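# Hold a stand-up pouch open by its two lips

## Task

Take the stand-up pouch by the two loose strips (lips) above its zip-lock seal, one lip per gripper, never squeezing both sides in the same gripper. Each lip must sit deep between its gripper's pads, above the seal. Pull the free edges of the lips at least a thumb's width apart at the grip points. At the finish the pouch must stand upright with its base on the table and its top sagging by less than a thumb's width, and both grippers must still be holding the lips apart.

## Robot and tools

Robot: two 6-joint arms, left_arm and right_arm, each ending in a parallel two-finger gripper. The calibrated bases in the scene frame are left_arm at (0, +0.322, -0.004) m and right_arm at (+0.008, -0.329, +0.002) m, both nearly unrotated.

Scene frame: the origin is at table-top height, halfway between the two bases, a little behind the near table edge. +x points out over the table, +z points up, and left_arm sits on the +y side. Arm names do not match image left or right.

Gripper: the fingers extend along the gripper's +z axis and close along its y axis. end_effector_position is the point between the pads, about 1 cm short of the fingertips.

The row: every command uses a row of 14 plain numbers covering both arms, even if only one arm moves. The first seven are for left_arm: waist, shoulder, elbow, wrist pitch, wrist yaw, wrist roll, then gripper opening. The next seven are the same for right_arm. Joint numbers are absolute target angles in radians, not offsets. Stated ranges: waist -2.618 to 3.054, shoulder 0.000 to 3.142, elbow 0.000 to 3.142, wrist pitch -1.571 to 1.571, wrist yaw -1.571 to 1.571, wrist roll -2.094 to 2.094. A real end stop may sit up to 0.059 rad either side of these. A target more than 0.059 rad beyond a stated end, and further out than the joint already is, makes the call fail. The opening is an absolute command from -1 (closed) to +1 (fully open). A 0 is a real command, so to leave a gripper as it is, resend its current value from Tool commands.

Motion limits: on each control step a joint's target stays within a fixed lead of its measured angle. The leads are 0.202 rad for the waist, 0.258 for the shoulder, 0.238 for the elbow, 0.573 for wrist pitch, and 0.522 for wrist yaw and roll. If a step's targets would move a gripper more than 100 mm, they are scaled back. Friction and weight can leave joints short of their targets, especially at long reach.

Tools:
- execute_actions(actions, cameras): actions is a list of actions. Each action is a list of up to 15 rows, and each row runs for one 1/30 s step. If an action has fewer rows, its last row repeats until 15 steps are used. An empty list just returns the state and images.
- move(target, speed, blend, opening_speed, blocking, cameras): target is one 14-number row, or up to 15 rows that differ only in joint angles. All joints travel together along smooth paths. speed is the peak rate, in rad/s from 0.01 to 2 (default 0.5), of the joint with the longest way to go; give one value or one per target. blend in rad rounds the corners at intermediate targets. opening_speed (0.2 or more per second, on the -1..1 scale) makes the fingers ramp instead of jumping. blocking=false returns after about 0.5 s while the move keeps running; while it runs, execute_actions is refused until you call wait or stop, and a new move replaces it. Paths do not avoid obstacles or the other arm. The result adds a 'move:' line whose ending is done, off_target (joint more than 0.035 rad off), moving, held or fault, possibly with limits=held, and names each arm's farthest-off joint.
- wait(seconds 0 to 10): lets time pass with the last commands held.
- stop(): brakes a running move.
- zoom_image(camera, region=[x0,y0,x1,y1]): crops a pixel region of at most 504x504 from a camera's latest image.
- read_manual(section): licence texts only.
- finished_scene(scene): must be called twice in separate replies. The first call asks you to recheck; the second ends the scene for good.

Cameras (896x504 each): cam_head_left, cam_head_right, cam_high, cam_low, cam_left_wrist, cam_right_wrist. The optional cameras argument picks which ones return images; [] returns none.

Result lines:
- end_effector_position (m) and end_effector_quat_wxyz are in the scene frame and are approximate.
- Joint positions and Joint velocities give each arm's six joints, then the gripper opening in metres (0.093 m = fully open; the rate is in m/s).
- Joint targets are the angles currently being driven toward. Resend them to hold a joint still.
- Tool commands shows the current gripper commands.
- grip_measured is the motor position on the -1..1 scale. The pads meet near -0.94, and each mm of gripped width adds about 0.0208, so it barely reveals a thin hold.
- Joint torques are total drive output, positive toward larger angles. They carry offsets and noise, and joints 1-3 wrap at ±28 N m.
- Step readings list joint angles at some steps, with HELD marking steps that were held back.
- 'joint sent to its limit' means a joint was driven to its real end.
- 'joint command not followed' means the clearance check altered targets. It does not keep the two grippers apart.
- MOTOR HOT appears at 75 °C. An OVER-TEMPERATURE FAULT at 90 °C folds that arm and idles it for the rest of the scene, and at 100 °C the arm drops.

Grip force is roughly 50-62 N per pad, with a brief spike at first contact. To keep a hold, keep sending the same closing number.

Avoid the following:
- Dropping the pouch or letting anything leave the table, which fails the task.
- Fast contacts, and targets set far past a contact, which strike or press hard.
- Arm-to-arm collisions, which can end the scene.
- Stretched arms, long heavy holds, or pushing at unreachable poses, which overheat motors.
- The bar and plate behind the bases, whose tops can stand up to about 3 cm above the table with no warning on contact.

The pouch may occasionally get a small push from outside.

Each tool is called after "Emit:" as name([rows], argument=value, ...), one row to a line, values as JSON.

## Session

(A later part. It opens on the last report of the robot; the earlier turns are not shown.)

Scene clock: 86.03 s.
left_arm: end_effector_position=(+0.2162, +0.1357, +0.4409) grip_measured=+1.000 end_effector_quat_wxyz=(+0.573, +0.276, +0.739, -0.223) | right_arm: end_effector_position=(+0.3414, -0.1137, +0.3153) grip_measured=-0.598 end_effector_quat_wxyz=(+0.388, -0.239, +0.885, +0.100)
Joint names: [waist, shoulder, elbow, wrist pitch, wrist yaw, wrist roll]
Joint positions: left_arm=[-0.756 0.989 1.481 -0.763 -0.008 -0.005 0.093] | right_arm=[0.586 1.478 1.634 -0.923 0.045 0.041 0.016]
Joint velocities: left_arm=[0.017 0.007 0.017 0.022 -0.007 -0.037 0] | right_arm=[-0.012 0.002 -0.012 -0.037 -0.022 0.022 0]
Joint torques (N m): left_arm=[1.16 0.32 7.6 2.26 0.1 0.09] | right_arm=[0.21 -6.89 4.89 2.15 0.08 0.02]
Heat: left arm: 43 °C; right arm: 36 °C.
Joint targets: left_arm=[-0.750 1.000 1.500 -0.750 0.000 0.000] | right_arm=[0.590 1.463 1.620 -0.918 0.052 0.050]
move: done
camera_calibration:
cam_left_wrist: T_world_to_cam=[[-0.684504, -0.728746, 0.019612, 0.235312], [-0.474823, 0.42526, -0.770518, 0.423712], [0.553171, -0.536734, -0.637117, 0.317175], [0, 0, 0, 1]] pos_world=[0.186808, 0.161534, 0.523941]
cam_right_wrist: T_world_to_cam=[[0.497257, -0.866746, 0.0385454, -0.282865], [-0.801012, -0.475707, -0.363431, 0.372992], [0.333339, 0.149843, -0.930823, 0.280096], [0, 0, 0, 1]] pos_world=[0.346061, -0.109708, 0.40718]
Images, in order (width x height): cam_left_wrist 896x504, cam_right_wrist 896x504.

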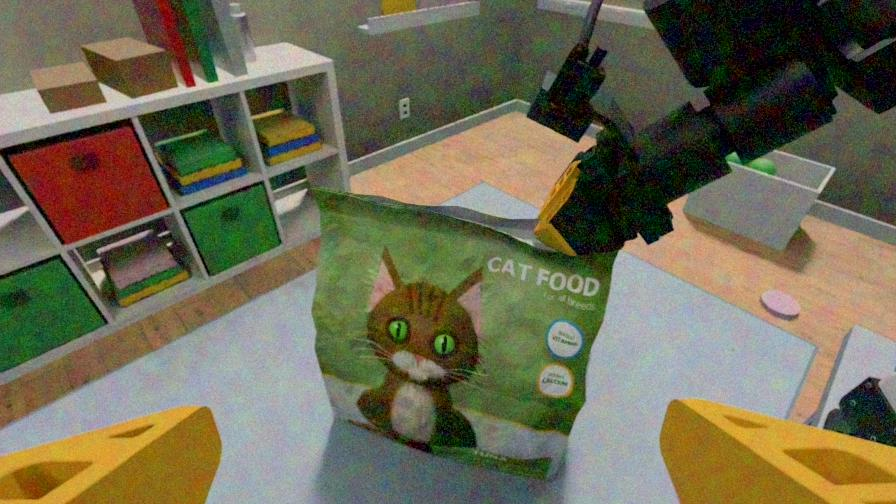

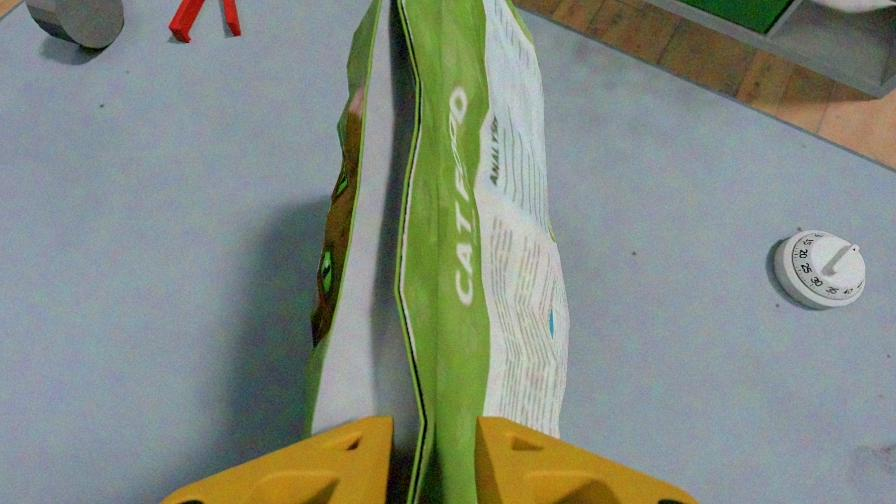

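Emit:
move(target=[-0.75, 1.0, 1.5, -0.75, 0, 0, 1, 0.590, 1.456, 1.596, -0.903, 0.052, 0.05, -0.6], speed=0.15, cameras=[])

Emit:
move(target=[-0.75, 1.0, 1.5, -0.75, 0, 0, 1, 0.590, 1.456, 1.596, -0.903, 0.052, 0.05, -1], opening_speed=0.4)

Emit:
zoom_image(camera="cam_right_wrist", region=[240, 200, 600, 504])

Emit:
zoom_image(camera="cam_left_wrist", region=[300, 120, 700, 330])

Scene clock: 91.23 s.
left_arm: end_effector_position=(+0.2162, +0.1357, +0.4410) grip_measured=+1.000 end_effector_quat_wxyz=(+0.573, +0.276, +0.739, -0.223) | right_arm: end_effector_position=(+0.3414, -0.1137, +0.3134) grip_measured=-0.598 end_effector_quat_wxyz=(+0.391, -0.238, +0.883, +0.101)
Joint names: [waist, shoulder, elbow, wrist pitch, wrist yaw, wrist roll]
Joint positions: left_arm=[-0.756 0.989 1.481 -0.762 -0.008 -0.005 0.093] | right_arm=[0.586 1.47 1.613 -0.904 0.045 0.041 0.016]
Joint velocities: left_arm=[-0.007 -0.012 0.002 0.022 0.022 0.037 0] | right_arm=[-0.002 0.012 -0.007 -0.051 -0.022 -0.066 -0.001]
Joint torques (N m): left_arm=[1.1 0.2 7.61 2.28 0.09 0.05] | right_arm=[0.36 -6.68 4.92 2.1 0.08 -0.01]
Heat: left arm: 43 °C; right arm: 36 °C.
Joint targets: left_arm=[-0.750 1.000 1.500 -0.750 0.000 0.000] | right_arm=[0.590 1.456 1.596 -0.903 0.052 0.050]
move: done
No camera images: "cameras" was empty.

Scene clock: 92.43 s.
left_arm: end_effector_position=(+0.2162, +0.1357, +0.4410) grip_measured=+1.000 end_effector_quat_wxyz=(+0.573, +0.276, +0.739, -0.223) | right_arm: end_effector_position=(+0.3415, -0.1136, +0.3133) grip_measured=-0.975 end_effector_quat_wxyz=(+0.391, -0.238, +0.883, +0.101)
Joint names: [waist, shoulder, elbow, wrist pitch, wrist yaw, wrist roll]
Joint positions: left_arm=[-0.756 0.989 1.481 -0.762 -0.008 -0.005 0.093] | right_arm=[0.586 1.47 1.612 -0.902 0.045 0.041 0]
Joint velocities: left_arm=[-0.017 -0.007 -0.012 -0.037 0.007 -0.051 0] | right_arm=[-0.022 -0.012 -0.027 0.081 -0.037 -0.022 0]
Joint torques (N m): left_arm=[1.22 0.16 7.57 2.26 0.11 0.09] | right_arm=[0.4 -6.74 4.85 2.1 0.09 0.03]
Heat: left arm: 44 °C; right arm: 37 °C.
Joint targets: left_arm=[-0.750 1.000 1.500 -0.750 0.000 0.000] | right_arm=[0.590 1.456 1.596 -0.903 0.052 0.050]
move: done
camera_calibration:
cam_left_wrist: T_world_to_cam=[[-0.684506, -0.728744, 0.0196041, 0.235316], [-0.474606, 0.425061, -0.770761, 0.423883], [0.553354, -0.536895, -0.636823, 0.317068], [0, 0, 0, 1]] pos_world=[0.186802, 0.161541, 0.524015]
cam_right_wrist: T_world_to_cam=[[0.496858, -0.867008, 0.0377998, -0.282452], [-0.798941, -0.47399, -0.370171, 0.374048], [0.338858, 0.153723, -0.928194, 0.275918], [0, 0, 0, 1]] pos_world=[0.345684, -0.110008, 0.405244]

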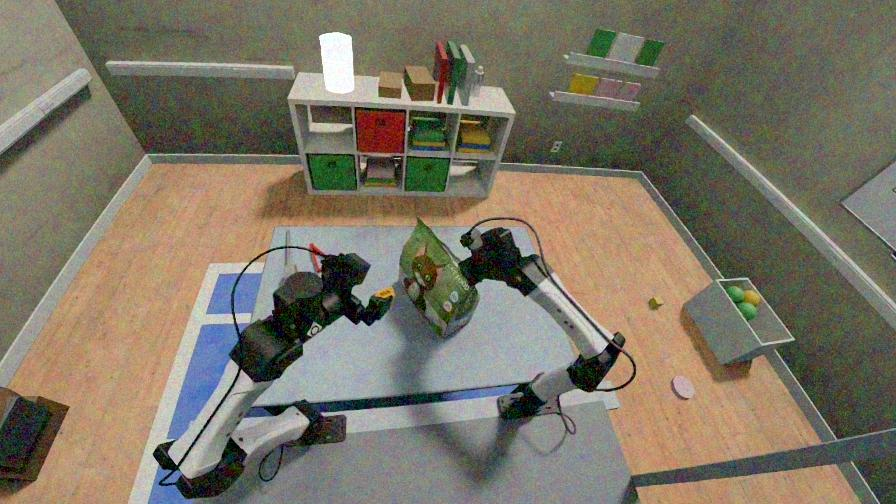

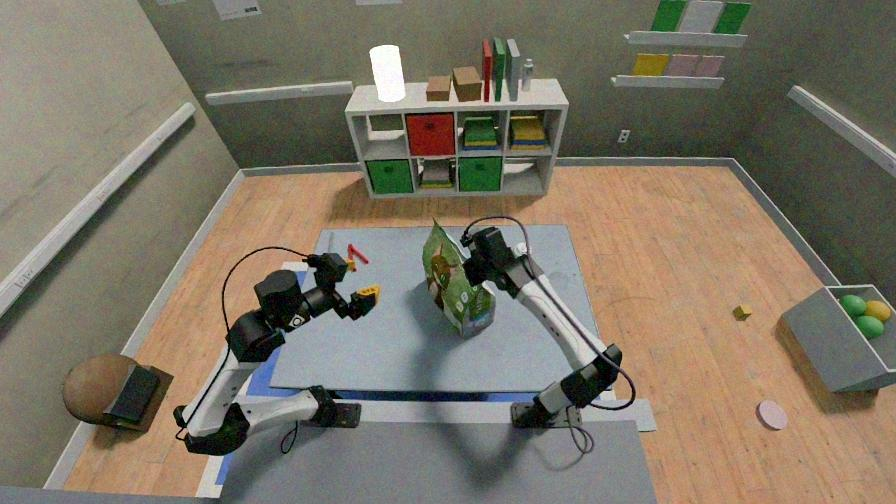

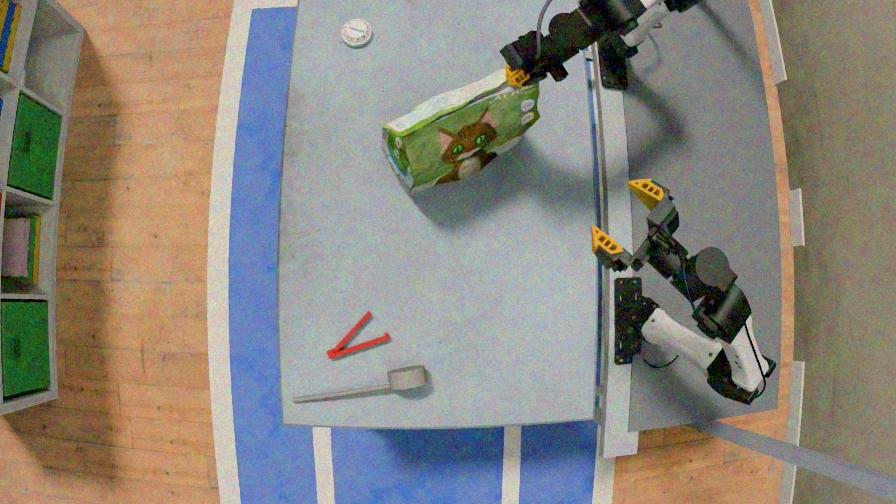

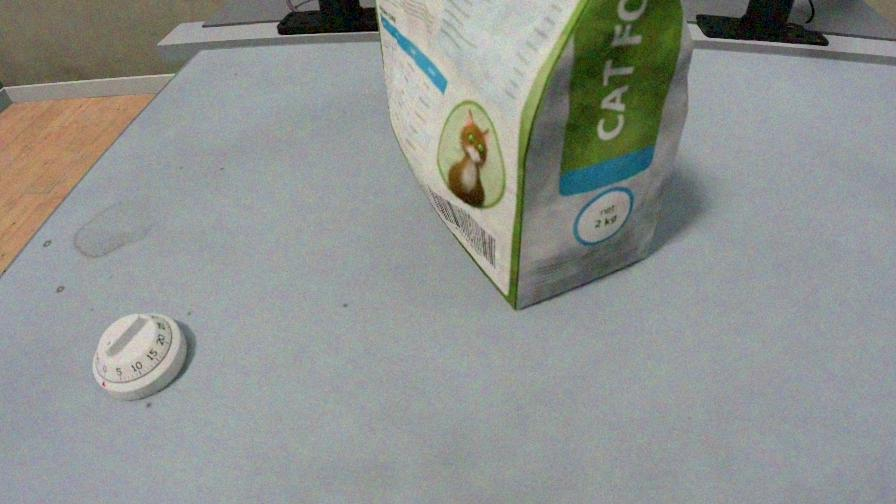

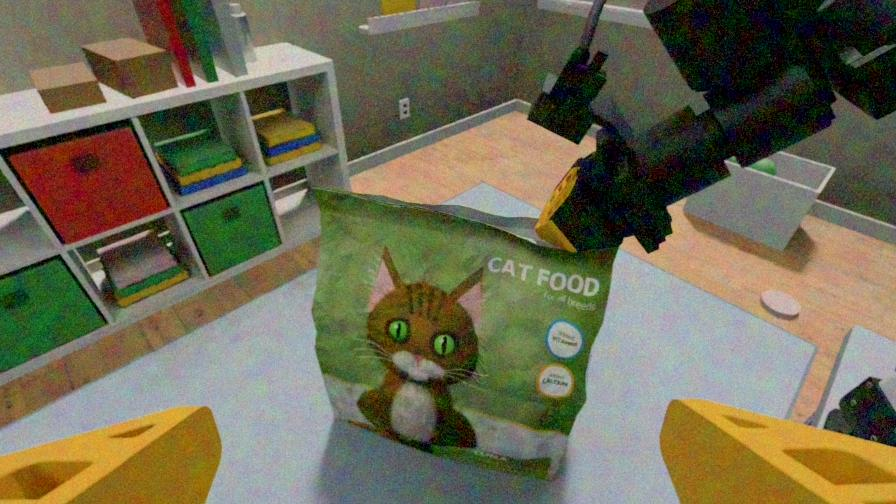

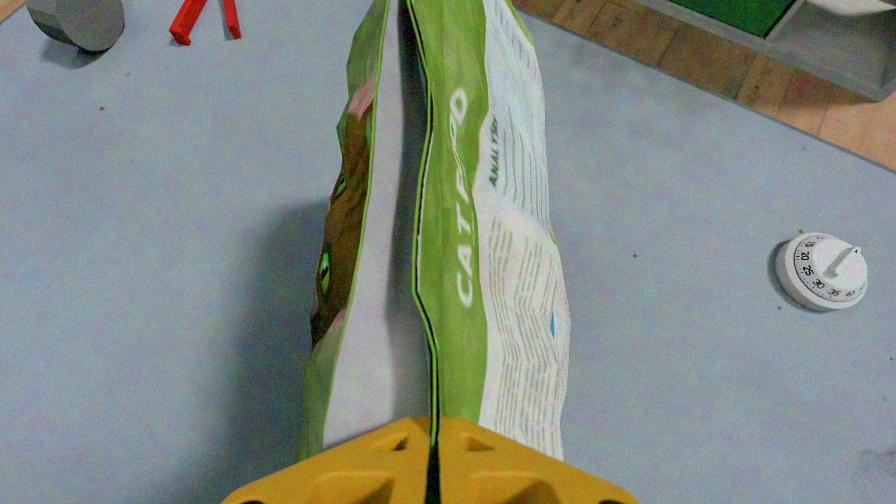

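Scaled by 1.400 from the camera's 896x504 image, which has a finer 1280x720 frame.

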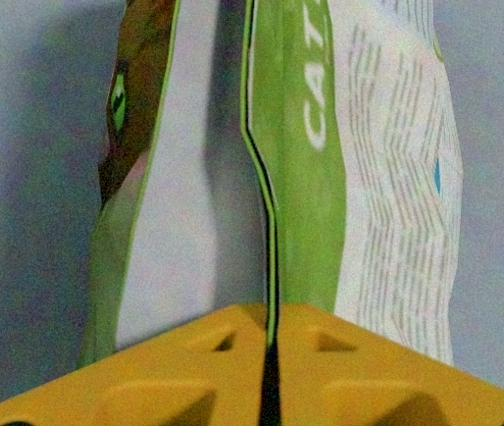

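Scaled by 1.260 from the camera's 896x504 image, which has a finer 1280x720 frame.

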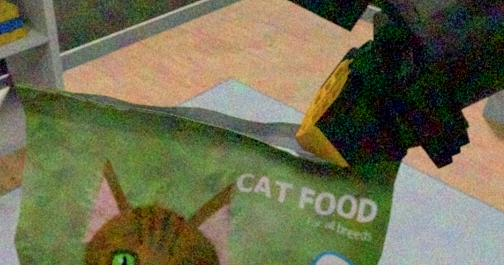

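Emit:
move(target=[-0.897, 2.08, 2.53, -1.225, -0.257, -1.40, -0.44, 0.566, 1.438, 1.572, -0.897, 0.052, 0.05, -1], speed=0.5)

Emit:
zoom_image(camera="cam_right_wrist", region=[240, 100, 600, 460])

Emit:
zoom_image(camera="cam_left_wrist", region=[250, 100, 700, 504])

Scene clock: 144.77 s.
left_arm: end_effector_position=(+0.3590, -0.0324, +0.3452) grip_measured=-0.438 end_effector_quat_wxyz=(+0.268, -0.286, +0.867, -0.308) | right_arm: end_effector_position=(+0.3431, -0.1185, +0.3110) grip_measured=-0.975 end_effector_quat_wxyz=(+0.394, -0.232, +0.884, +0.099)
Joint names: [waist, shoulder, elbow, wrist pitch, wrist yaw, wrist roll]
Joint positions: left_arm=[-0.891 2.07 2.506 -1.217 -0.252 -1.393 0.024] | right_arm=[0.574 1.457 1.588 -0.885 0.045 0.041 0]
Joint velocities: left_arm=[0.027 -0.012 -0.012 -0.037 -0.066 0.037 -0.001] | right_arm=[-0.002 0.002 -0.007 -0.051 -0.066 -0.007 0]
Joint torques (N m): left_arm=[0.1 -7.1 7.84 1.65 -0.21 -0.02] | right_arm=[-0.53 -7.05 5.03 1.97 0.08 0.02]
Heat: left arm: 47 °C; right arm: 38 °C.
Joint targets: left_arm=[-0.897 2.080 2.530 -1.225 -0.257 -1.400] | right_arm=[0.566 1.438 1.572 -0.897 0.052 0.050]
move: done
camera_calibration:
cam_left_wrist: T_world_to_cam=[[0.310355, -0.635751, 0.706754, -0.378863], [-0.905125, -0.424872, 0.0152775, 0.344942], [0.290567, -0.644442, -0.707295, 0.201909], [0, 0, 0, 1]] pos_world=[0.37113, 0.0358118, 0.405302]
cam_right_wrist: T_world_to_cam=[[0.486119, -0.873099, 0.0372436, -0.284227], [-0.803113, -0.463142, -0.374845, 0.376258], [0.344526, 0.152308, -0.926339, 0.271295], [0, 0, 0, 1]] pos_world=[0.346877, -0.115217, 0.402935]

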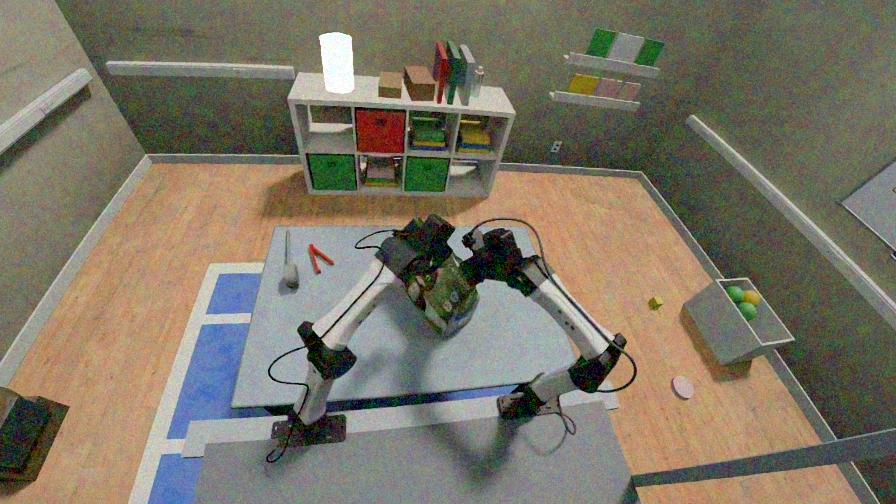

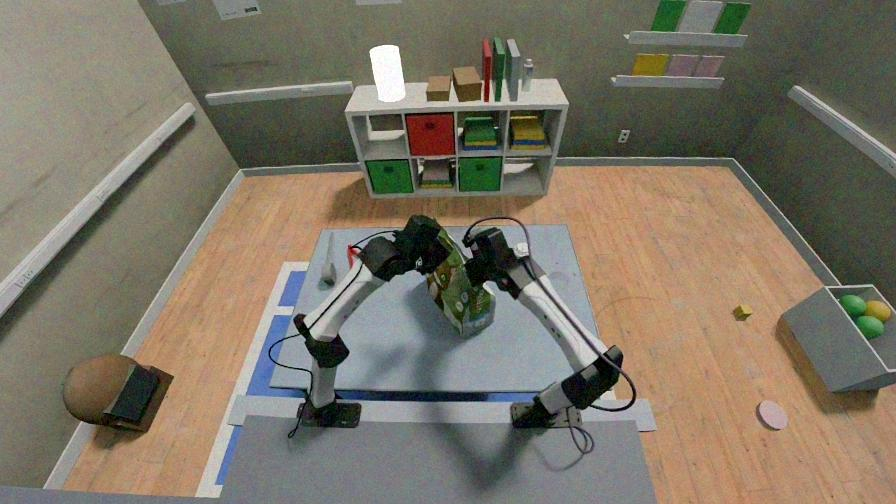

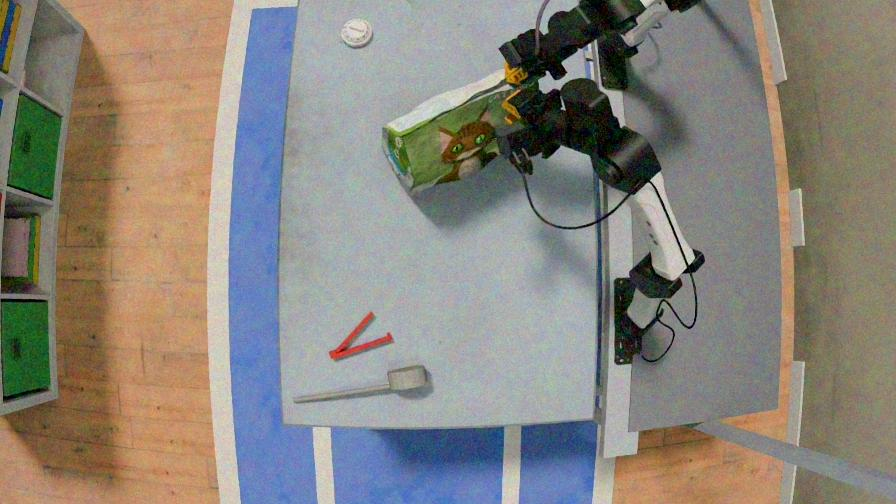

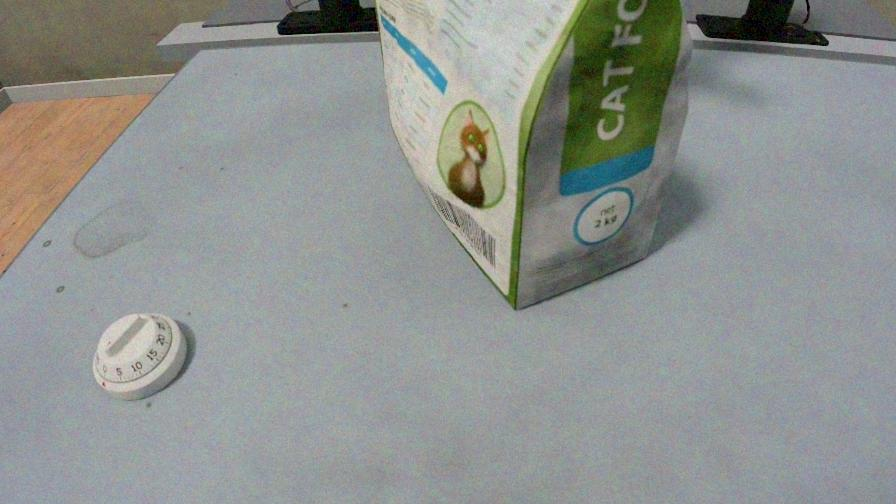

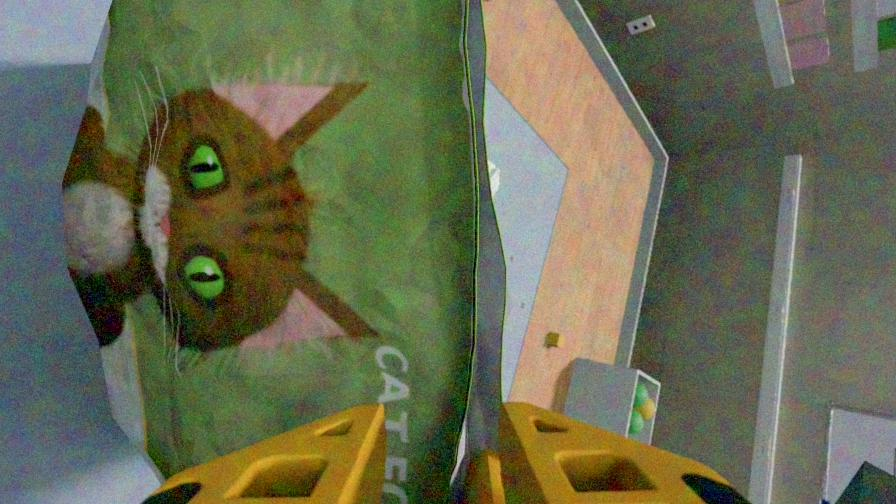

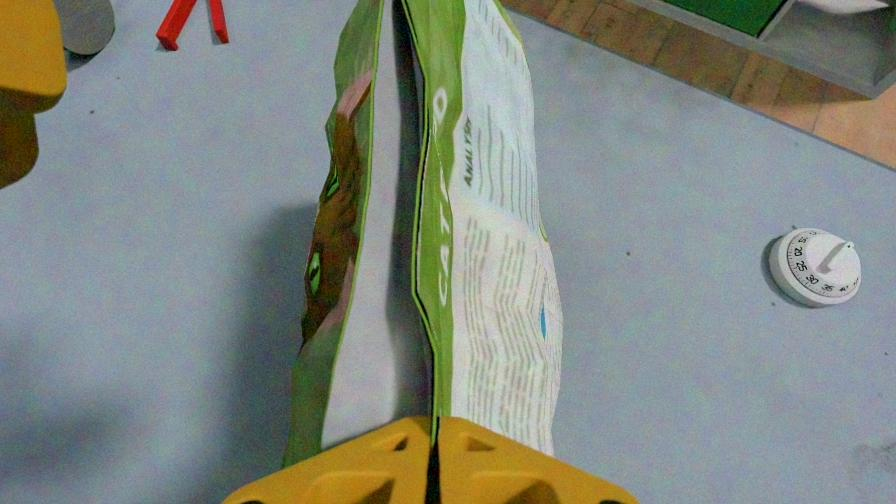

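Scaled by 1.400 from the camera's 896x504 image, which has a finer 1280x720 frame.

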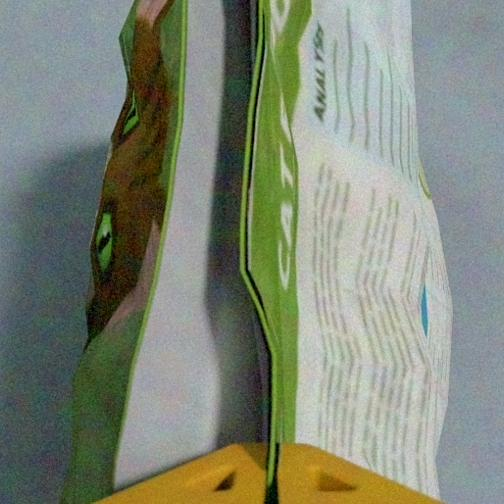

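Scaled by 1.120 from the camera's 896x504 image, which has a finer 1280x720 frame.

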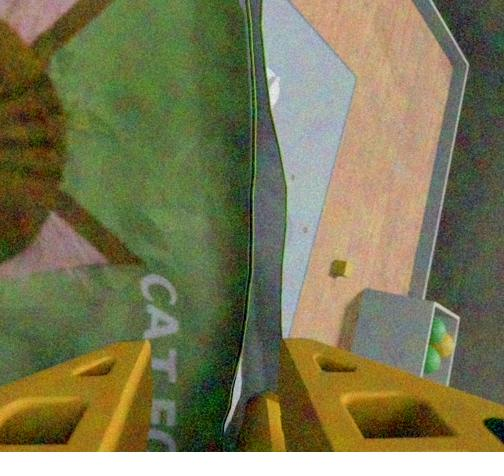

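Emit:
move(target=[-0.8945, 2.199, 2.599, -1.174, -0.255, -1.40, -0.44, 0.566, 1.438, 1.572, -0.897, 0.052, 0.05, -1], speed=0.2, cameras=["cam_left_wrist","cam_right_wrist"])

Emit:
zoom_image(camera="cam_left_wrist", region=[300, 200, 660, 504])

Scene clock: 175.50 s.
left_arm: end_effector_position=(+0.3783, -0.0554, +0.3153) grip_measured=-0.438 end_effector_quat_wxyz=(+0.264, -0.287, +0.872, -0.297) | right_arm: end_effector_position=(+0.3431, -0.1185, +0.3110) grip_measured=-0.975 end_effector_quat_wxyz=(+0.394, -0.232, +0.884, +0.099)
Joint names: [waist, shoulder, elbow, wrist pitch, wrist yaw, wrist roll]
Joint positions: left_arm=[-0.891 2.185 2.571 -1.192 -0.252 -1.394 0.024] | right_arm=[0.574 1.457 1.588 -0.885 0.045 0.041 0]
Joint velocities: left_arm=[0.002 -0.002 -0.002 -0.051 -0.022 0.007 -0.001] | right_arm=[-0.002 -0.007 -0.002 -0.007 -0.022 -0.051 0]
Joint torques (N m): left_arm=[0.38 -7.6 8.44 1.8 -0.14 -0.02] | right_arm=[-0.54 -6.98 4.86 1.96 0.06 -0.01]
Heat: left arm: 47 °C; right arm: 38 °C.
Joint targets: left_arm=[-0.894 2.199 2.599 -1.174 -0.255 -1.400] | right_arm=[0.566 1.438 1.572 -0.897 0.052 0.050]
move: done
camera_calibration:
cam_left_wrist: T_world_to_cam=[[0.32279, -0.648943, 0.68897, -0.378197], [-0.904339, -0.426237, 0.0222184, 0.350554], [0.279246, -0.630234, -0.724449, 0.170873], [0, 0, 0, 1]] pos_world=[0.391383, 0.0116806, 0.376566]
cam_right_wrist: T_world_to_cam=[[0.486119, -0.873099, 0.0372436, -0.284227], [-0.803113, -0.463142, -0.374845, 0.376258], [0.344526, 0.152308, -0.926339, 0.271295], [0, 0, 0, 1]] pos_world=[0.346877, -0.115217, 0.402935]
Images, in order (width x height): cam_left_wrist 896x504, cam_right_wrist 896x504.

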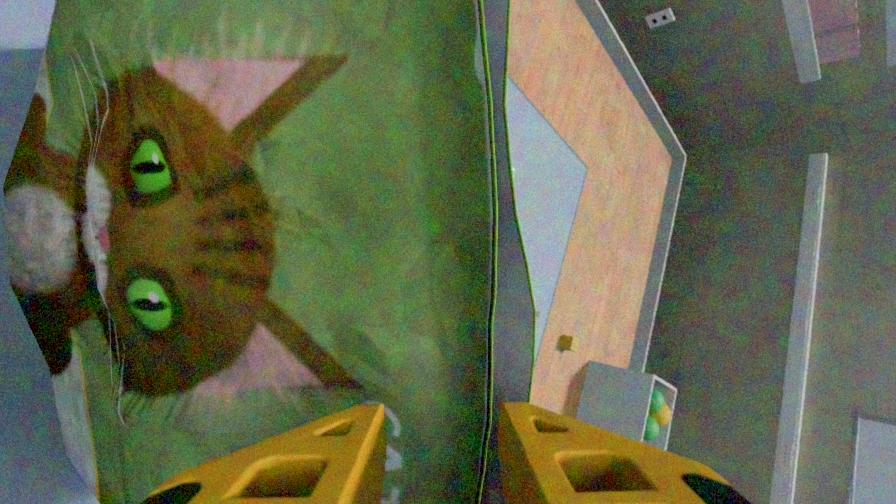

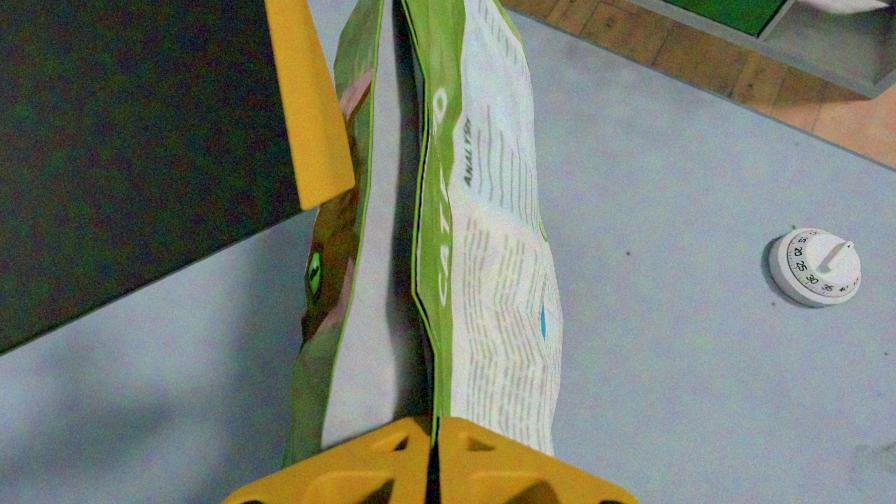

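Scaled by 1.400 from the camera's 896x504 image, which has a finer 1280x720 frame.

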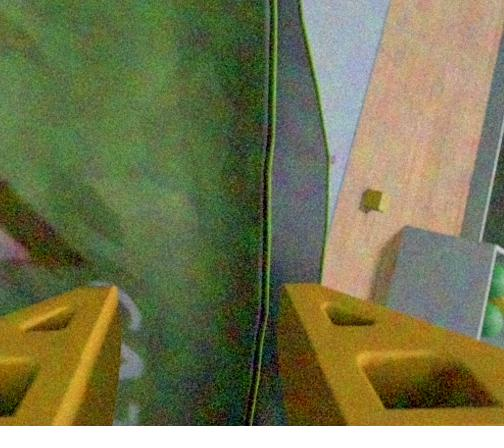

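Emit:
move(target=[-0.857, 2.119, 2.449, -1.046, -0.130, -1.407, -0.44, 0.566, 1.438, 1.572, -0.897, 0.052, 0.05, -1], speed=0.2, cameras=["cam_left_wrist","cam_right_wrist"])

Emit:
zoom_image(camera="cam_left_wrist", region=[300, 200, 660, 504])

Emit:
zoom_image(camera="cam_right_wrist", region=[240, 80, 600, 440])

Scene clock: 194.87 s.
left_arm: end_effector_position=(+0.3859, -0.0675, +0.3092) grip_measured=-0.438 end_effector_quat_wxyz=(+0.231, -0.282, +0.867, -0.339) | right_arm: end_effector_position=(+0.3431, -0.1185, +0.3110) grip_measured=-0.975 end_effector_quat_wxyz=(+0.394, -0.232, +0.884, +0.099)
Joint names: [waist, shoulder, elbow, wrist pitch, wrist yaw, wrist roll]
Joint positions: left_arm=[-0.861 2.154 2.46 -1.064 -0.14 -1.401 0.024] | right_arm=[0.574 1.457 1.588 -0.885 0.045 0.041 0]
Joint velocities: left_arm=[0.002 0.007 0.002 -0.051 -0.066 -0.007 -0.001] | right_arm=[0.007 -0.002 -0.007 -0.007 -0.037 0.022 0]
Joint torques (N m): left_arm=[0.91 -11.52 5.34 1.91 0 -0.01] | right_arm=[-0.65 -7.01 4.98 2 0.1 -0.01]
Heat: left arm: 47 °C; right arm: 39 °C.
Joint targets: left_arm=[-0.857 2.119 2.449 -1.046 -0.130 -1.407] | right_arm=[0.566 1.438 1.572 -0.897 0.052 0.050]
move: done
camera_calibration:
cam_left_wrist: T_world_to_cam=[[0.314411, -0.598546, 0.73681, -0.392494], [-0.921671, -0.37833, 0.0859598, 0.342637], [0.227307, -0.706123, -0.670613, 0.154874], [0, 0, 0, 1]] pos_world=[0.403999, 0.0040648, 0.363601]
cam_right_wrist: T_world_to_cam=[[0.486119, -0.873099, 0.0372436, -0.284227], [-0.803113, -0.463142, -0.374845, 0.376258], [0.344526, 0.152308, -0.926339, 0.271295], [0, 0, 0, 1]] pos_world=[0.346877, -0.115217, 0.402935]
Images, in order (width x height): cam_left_wrist 896x504, cam_right_wrist 896x504.

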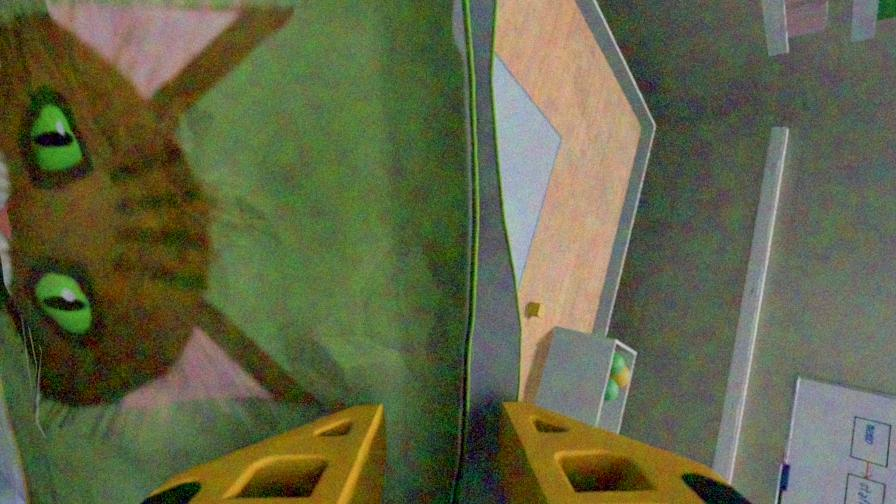

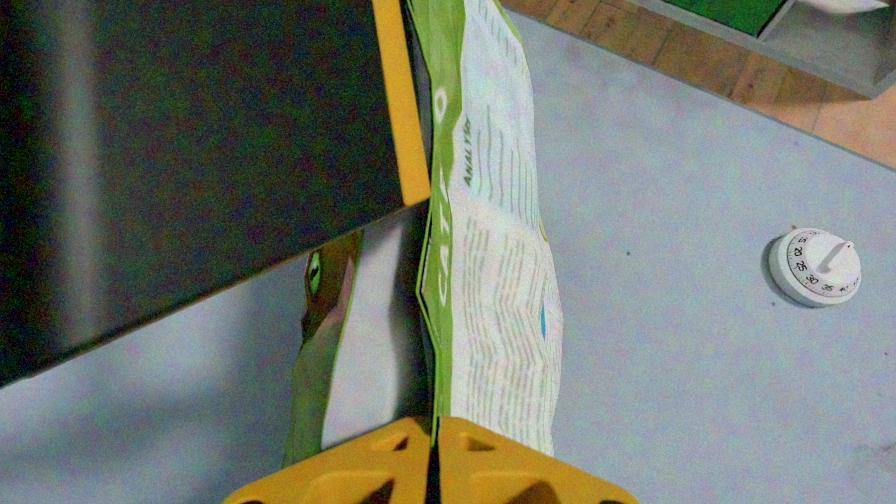

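Scaled by 1.400 from the camera's 896x504 image, which has a finer 1280x720 frame.

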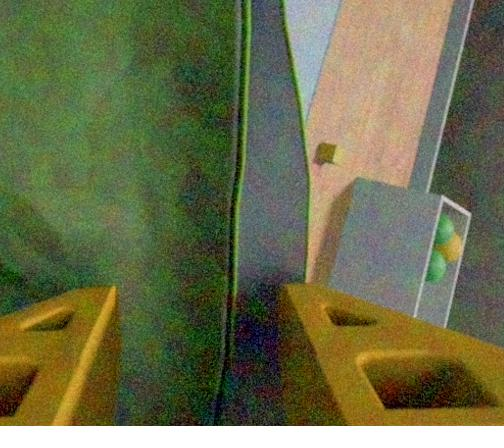

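Scaled by 1.400 from the camera's 896x504 image, which has a finer 1280x720 frame.

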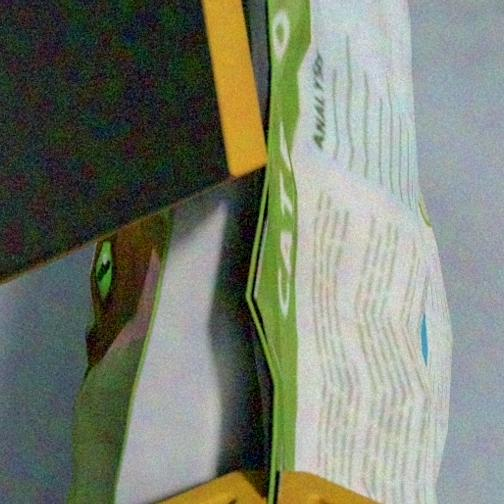

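Emit:
move(target=[-0.856, 2.133, 2.456, -1.038, -0.130, -1.407, -0.44, 0.566, 1.438, 1.572, -0.897, 0.052, 0.05, -1], speed=0.15, cameras=["cam_left_wrist","cam_right_wrist"])

Emit:
zoom_image(camera="cam_left_wrist", region=[300, 200, 660, 504])

Scene clock: 200.73 s.
left_arm: end_effector_position=(+0.3867, -0.0687, +0.3107) grip_measured=-0.438 end_effector_quat_wxyz=(+0.232, -0.282, +0.866, -0.343) | right_arm: end_effector_position=(+0.3431, -0.1185, +0.3110) grip_measured=-0.975 end_effector_quat_wxyz=(+0.394, -0.232, +0.884, +0.099)
Joint names: [waist, shoulder, elbow, wrist pitch, wrist yaw, wrist roll]
Joint positions: left_arm=[-0.861 2.154 2.46 -1.056 -0.139 -1.401 0.024] | right_arm=[0.574 1.457 1.588 -0.885 0.045 0.041 0]
Joint velocities: left_arm=[-0.012 0.007 -0.002 0.007 0.037 0.007 0] | right_arm=[-0.012 -0.002 -0.017 -0.037 0.007 -0.022 0]
Joint torques (N m): left_arm=[1.11 -10.44 5.76 1.96 -0.01 0.01] | right_arm=[-0.62 -7.06 4.96 1.98 0.06 0.01]
Heat: left arm: 48 °C; right arm: 39 °C.
Joint targets: left_arm=[-0.856 2.133 2.456 -1.038 -0.130 -1.407] | right_arm=[0.566 1.438 1.572 -0.897 0.052 0.050]
move: done
camera_calibration:
cam_left_wrist: T_world_to_cam=[[0.310459, -0.593509, 0.742538, -0.394433], [-0.922376, -0.376974, 0.0843359, 0.343614], [0.229863, -0.711082, -0.664474, 0.151631], [0, 0, 0, 1]] pos_world=[0.404542, 0.00325634, 0.364657]
cam_right_wrist: T_world_to_cam=[[0.486119, -0.873099, 0.0372436, -0.284227], [-0.803113, -0.463142, -0.374845, 0.376258], [0.344526, 0.152308, -0.926339, 0.271295], [0, 0, 0, 1]] pos_world=[0.346877, -0.115217, 0.402935]
Images, in order (width x height): cam_left_wrist 896x504, cam_right_wrist 896x504.

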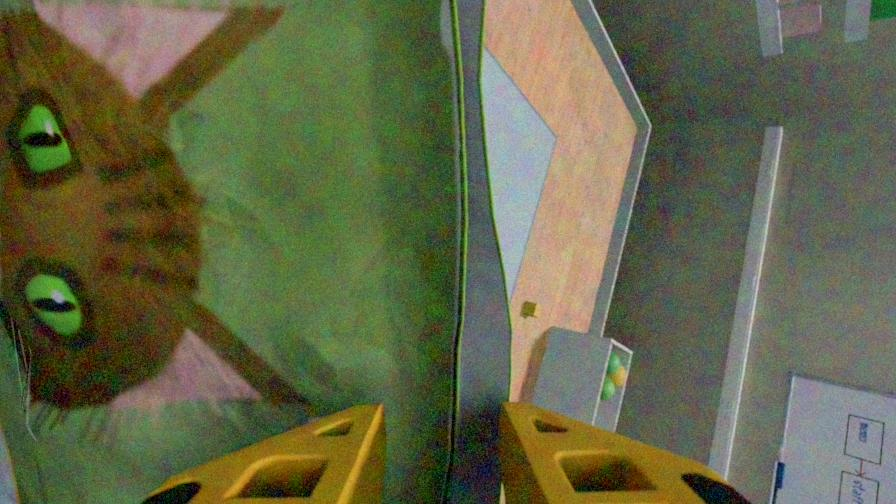

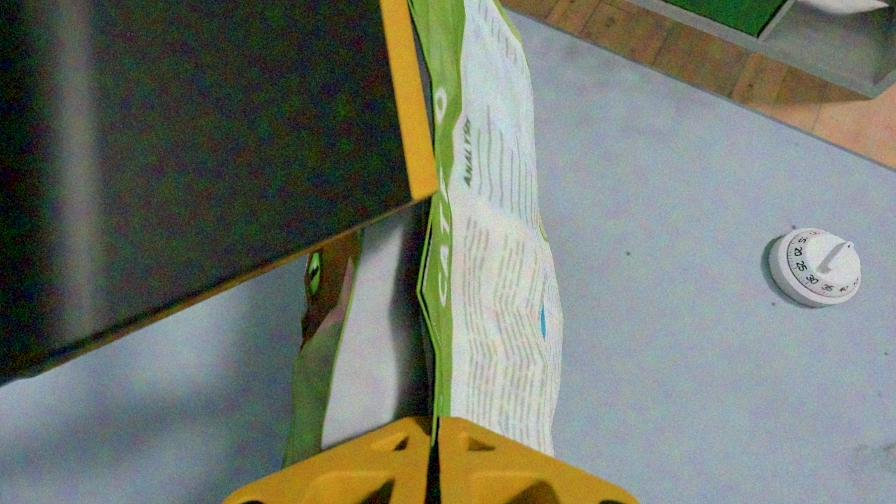

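Scaled by 1.400 from the camera's 896x504 image, which has a finer 1280x720 frame.

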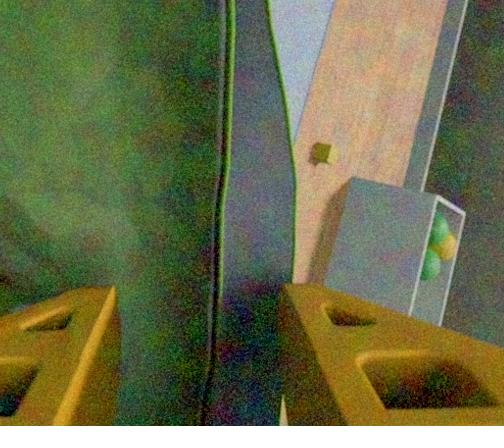

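Emit:
move(target=[-0.857, 2.121, 2.400, -0.998, -0.130, -1.407, -0.44, 0.566, 1.438, 1.572, -0.897, 0.052, 0.05, -1], speed=0.15, cameras=["cam_left_wrist","cam_right_wrist"])

Emit:
zoom_image(camera="cam_left_wrist", region=[300, 200, 660, 504])

Emit:
zoom_image(camera="cam_right_wrist", region=[240, 80, 600, 440])

Scene clock: 209.57 s.
left_arm: end_effector_position=(+0.3896, -0.0721, +0.2979) grip_measured=-0.438 end_effector_quat_wxyz=(+0.229, -0.282, +0.868, -0.338) | right_arm: end_effector_position=(+0.3431, -0.1185, +0.3110) grip_measured=-0.975 end_effector_quat_wxyz=(+0.394, -0.232, +0.884, +0.099)
Joint names: [waist, shoulder, elbow, wrist pitch, wrist yaw, wrist roll]
Joint positions: left_arm=[-0.861 2.154 2.411 -1.019 -0.139 -1.401 0.024] | right_arm=[0.574 1.457 1.588 -0.885 0.045 0.041 0]
Joint velocities: left_arm=[-0.002 0.002 -0.007 -0.007 -0.037 -0.037 -0.001] | right_arm=[0.002 -0.007 0.002 0.037 0.022 -0.022 0]
Joint torques (N m): left_arm=[0.98 -11.44 5.46 1.92 0.02 -0.01] | right_arm=[-0.55 -7.08 4.88 1.97 0.11 -0.01]
Heat: left arm: 48 °C; right arm: 39 °C.
Joint targets: left_arm=[-0.857 2.121 2.400 -0.998 -0.130 -1.407] | right_arm=[0.566 1.438 1.572 -0.897 0.052 0.050]
move: done
camera_calibration:
cam_left_wrist: T_world_to_cam=[[0.316425, -0.600244, 0.734563, -0.388302], [-0.921712, -0.377657, 0.0884426, 0.344566], [0.224325, -0.705041, -0.672752, 0.145093], [0, 0, 0, 1]] pos_world=[0.407911, -0.000651807, 0.352369]
cam_right_wrist: T_world_to_cam=[[0.486119, -0.873099, 0.0372436, -0.284227], [-0.803113, -0.463142, -0.374845, 0.376258], [0.344526, 0.152308, -0.926339, 0.271295], [0, 0, 0, 1]] pos_world=[0.346877, -0.115217, 0.402935]
Images, in order (width x height): cam_left_wrist 896x504, cam_right_wrist 896x504.

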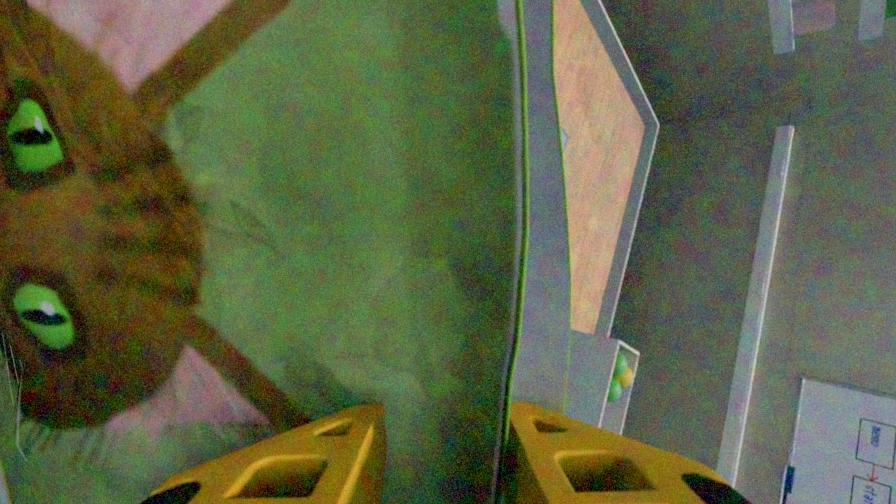

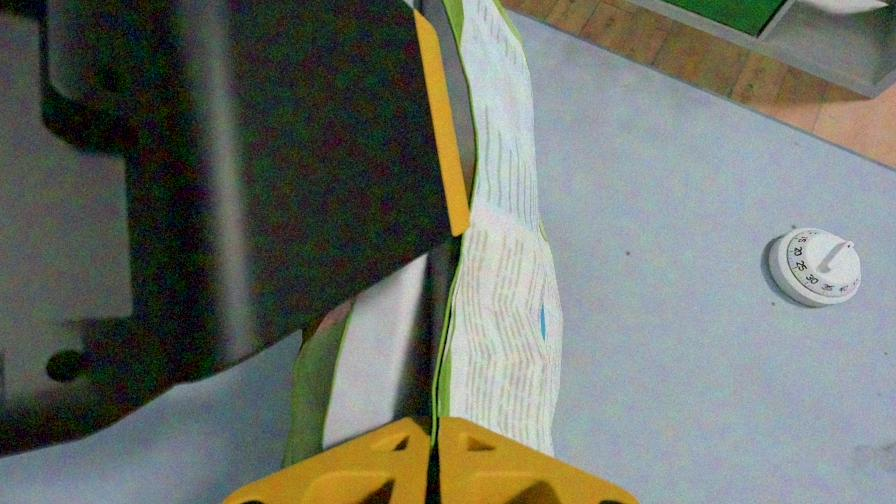

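Scaled by 1.400 from the camera's 896x504 image, which has a finer 1280x720 frame.

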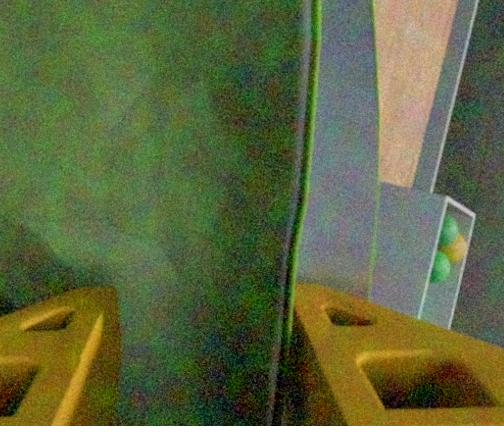

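Scaled by 1.400 from the camera's 896x504 image, which has a finer 1280x720 frame.

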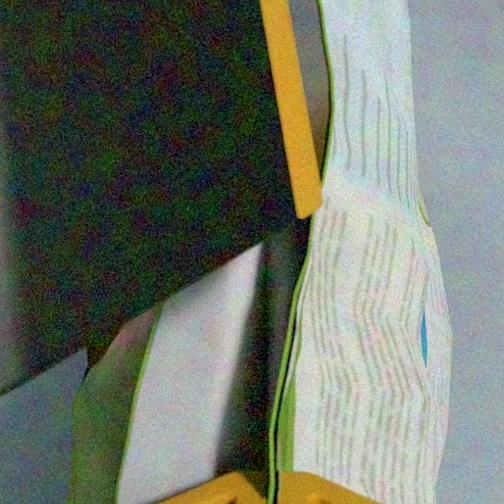

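Emit:
move(target=[-0.857, 2.121, 2.430, -1.018, -0.130, -1.407, -0.44, 0.566, 1.438, 1.572, -0.897, 0.052, 0.05, -1], speed=0.15, cameras=["cam_left_wrist","cam_right_wrist"])

Emit:
zoom_image(camera="cam_left_wrist", region=[300, 200, 660, 504])

Scene clock: 216.30 s.
left_arm: end_effector_position=(+0.3897, -0.0722, +0.2980) grip_measured=-0.438 end_effector_quat_wxyz=(+0.230, -0.282, +0.868, -0.338) | right_arm: end_effector_position=(+0.3433, -0.1189, +0.3110) grip_measured=-0.975 end_effector_quat_wxyz=(+0.394, -0.232, +0.884, +0.099)
Joint names: [waist, shoulder, elbow, wrist pitch, wrist yaw, wrist roll]
Joint positions: left_arm=[-0.861 2.154 2.411 -1.018 -0.139 -1.401 0.024] | right_arm=[0.573 1.457 1.588 -0.885 0.045 0.041 0]
Joint velocities: left_arm=[-0.012 0.017 0.002 0.007 -0.007 0.022 -0.001] | right_arm=[0.007 0.007 0.027 -0.037 -0.022 -0.007 0]
Joint torques (N m): left_arm=[0.95 -11.55 8.08 1.74 0.02 -0.01] | right_arm=[-0.5 -7.02 4.89 2 0.07 0.01]
Heat: left arm: 49 °C; right arm: 39 °C.
Joint targets: left_arm=[-0.857 2.121 2.430 -1.018 -0.130 -1.407] | right_arm=[0.566 1.438 1.572 -0.897 0.052 0.050]
move: done
camera_calibration:
cam_left_wrist: T_world_to_cam=[[0.316054, -0.599825, 0.735064, -0.388457], [-0.921755, -0.377613, 0.0881862, 0.344692], [0.224673, -0.705421, -0.672238, 0.144785], [0, 0, 0, 1]] pos_world=[0.407966, -0.000711703, 0.352474]
cam_right_wrist: T_world_to_cam=[[0.48512, -0.873655, 0.0372214, -0.284402], [-0.803644, -0.462214, -0.374852, 0.376567], [0.344696, 0.151935, -0.926337, 0.271171], [0, 0, 0, 1]] pos_world=[0.347123, -0.115615, 0.402939]
Images, in order (width x height): cam_left_wrist 896x504, cam_right_wrist 896x504.

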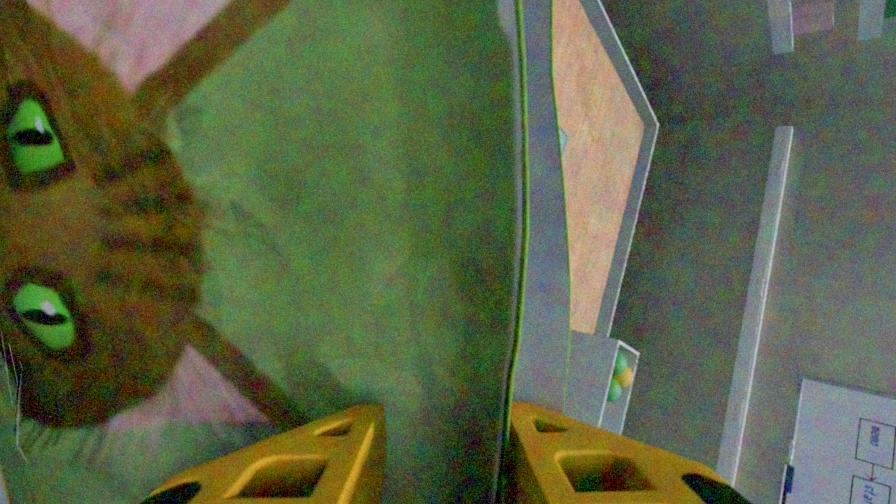

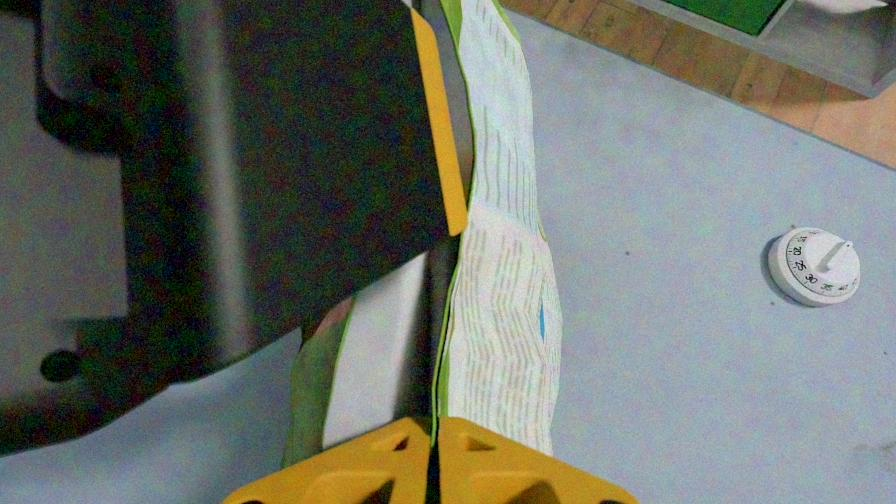

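Scaled by 1.400 from the camera's 896x504 image, which has a finer 1280x720 frame.

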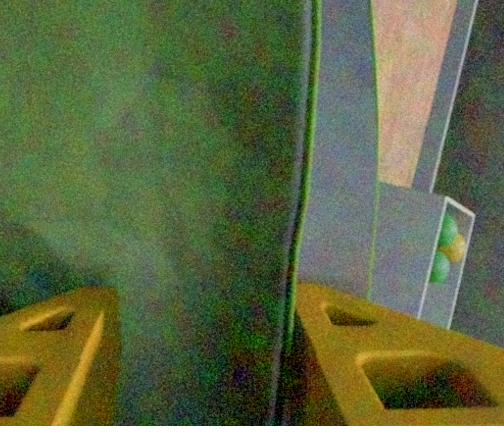

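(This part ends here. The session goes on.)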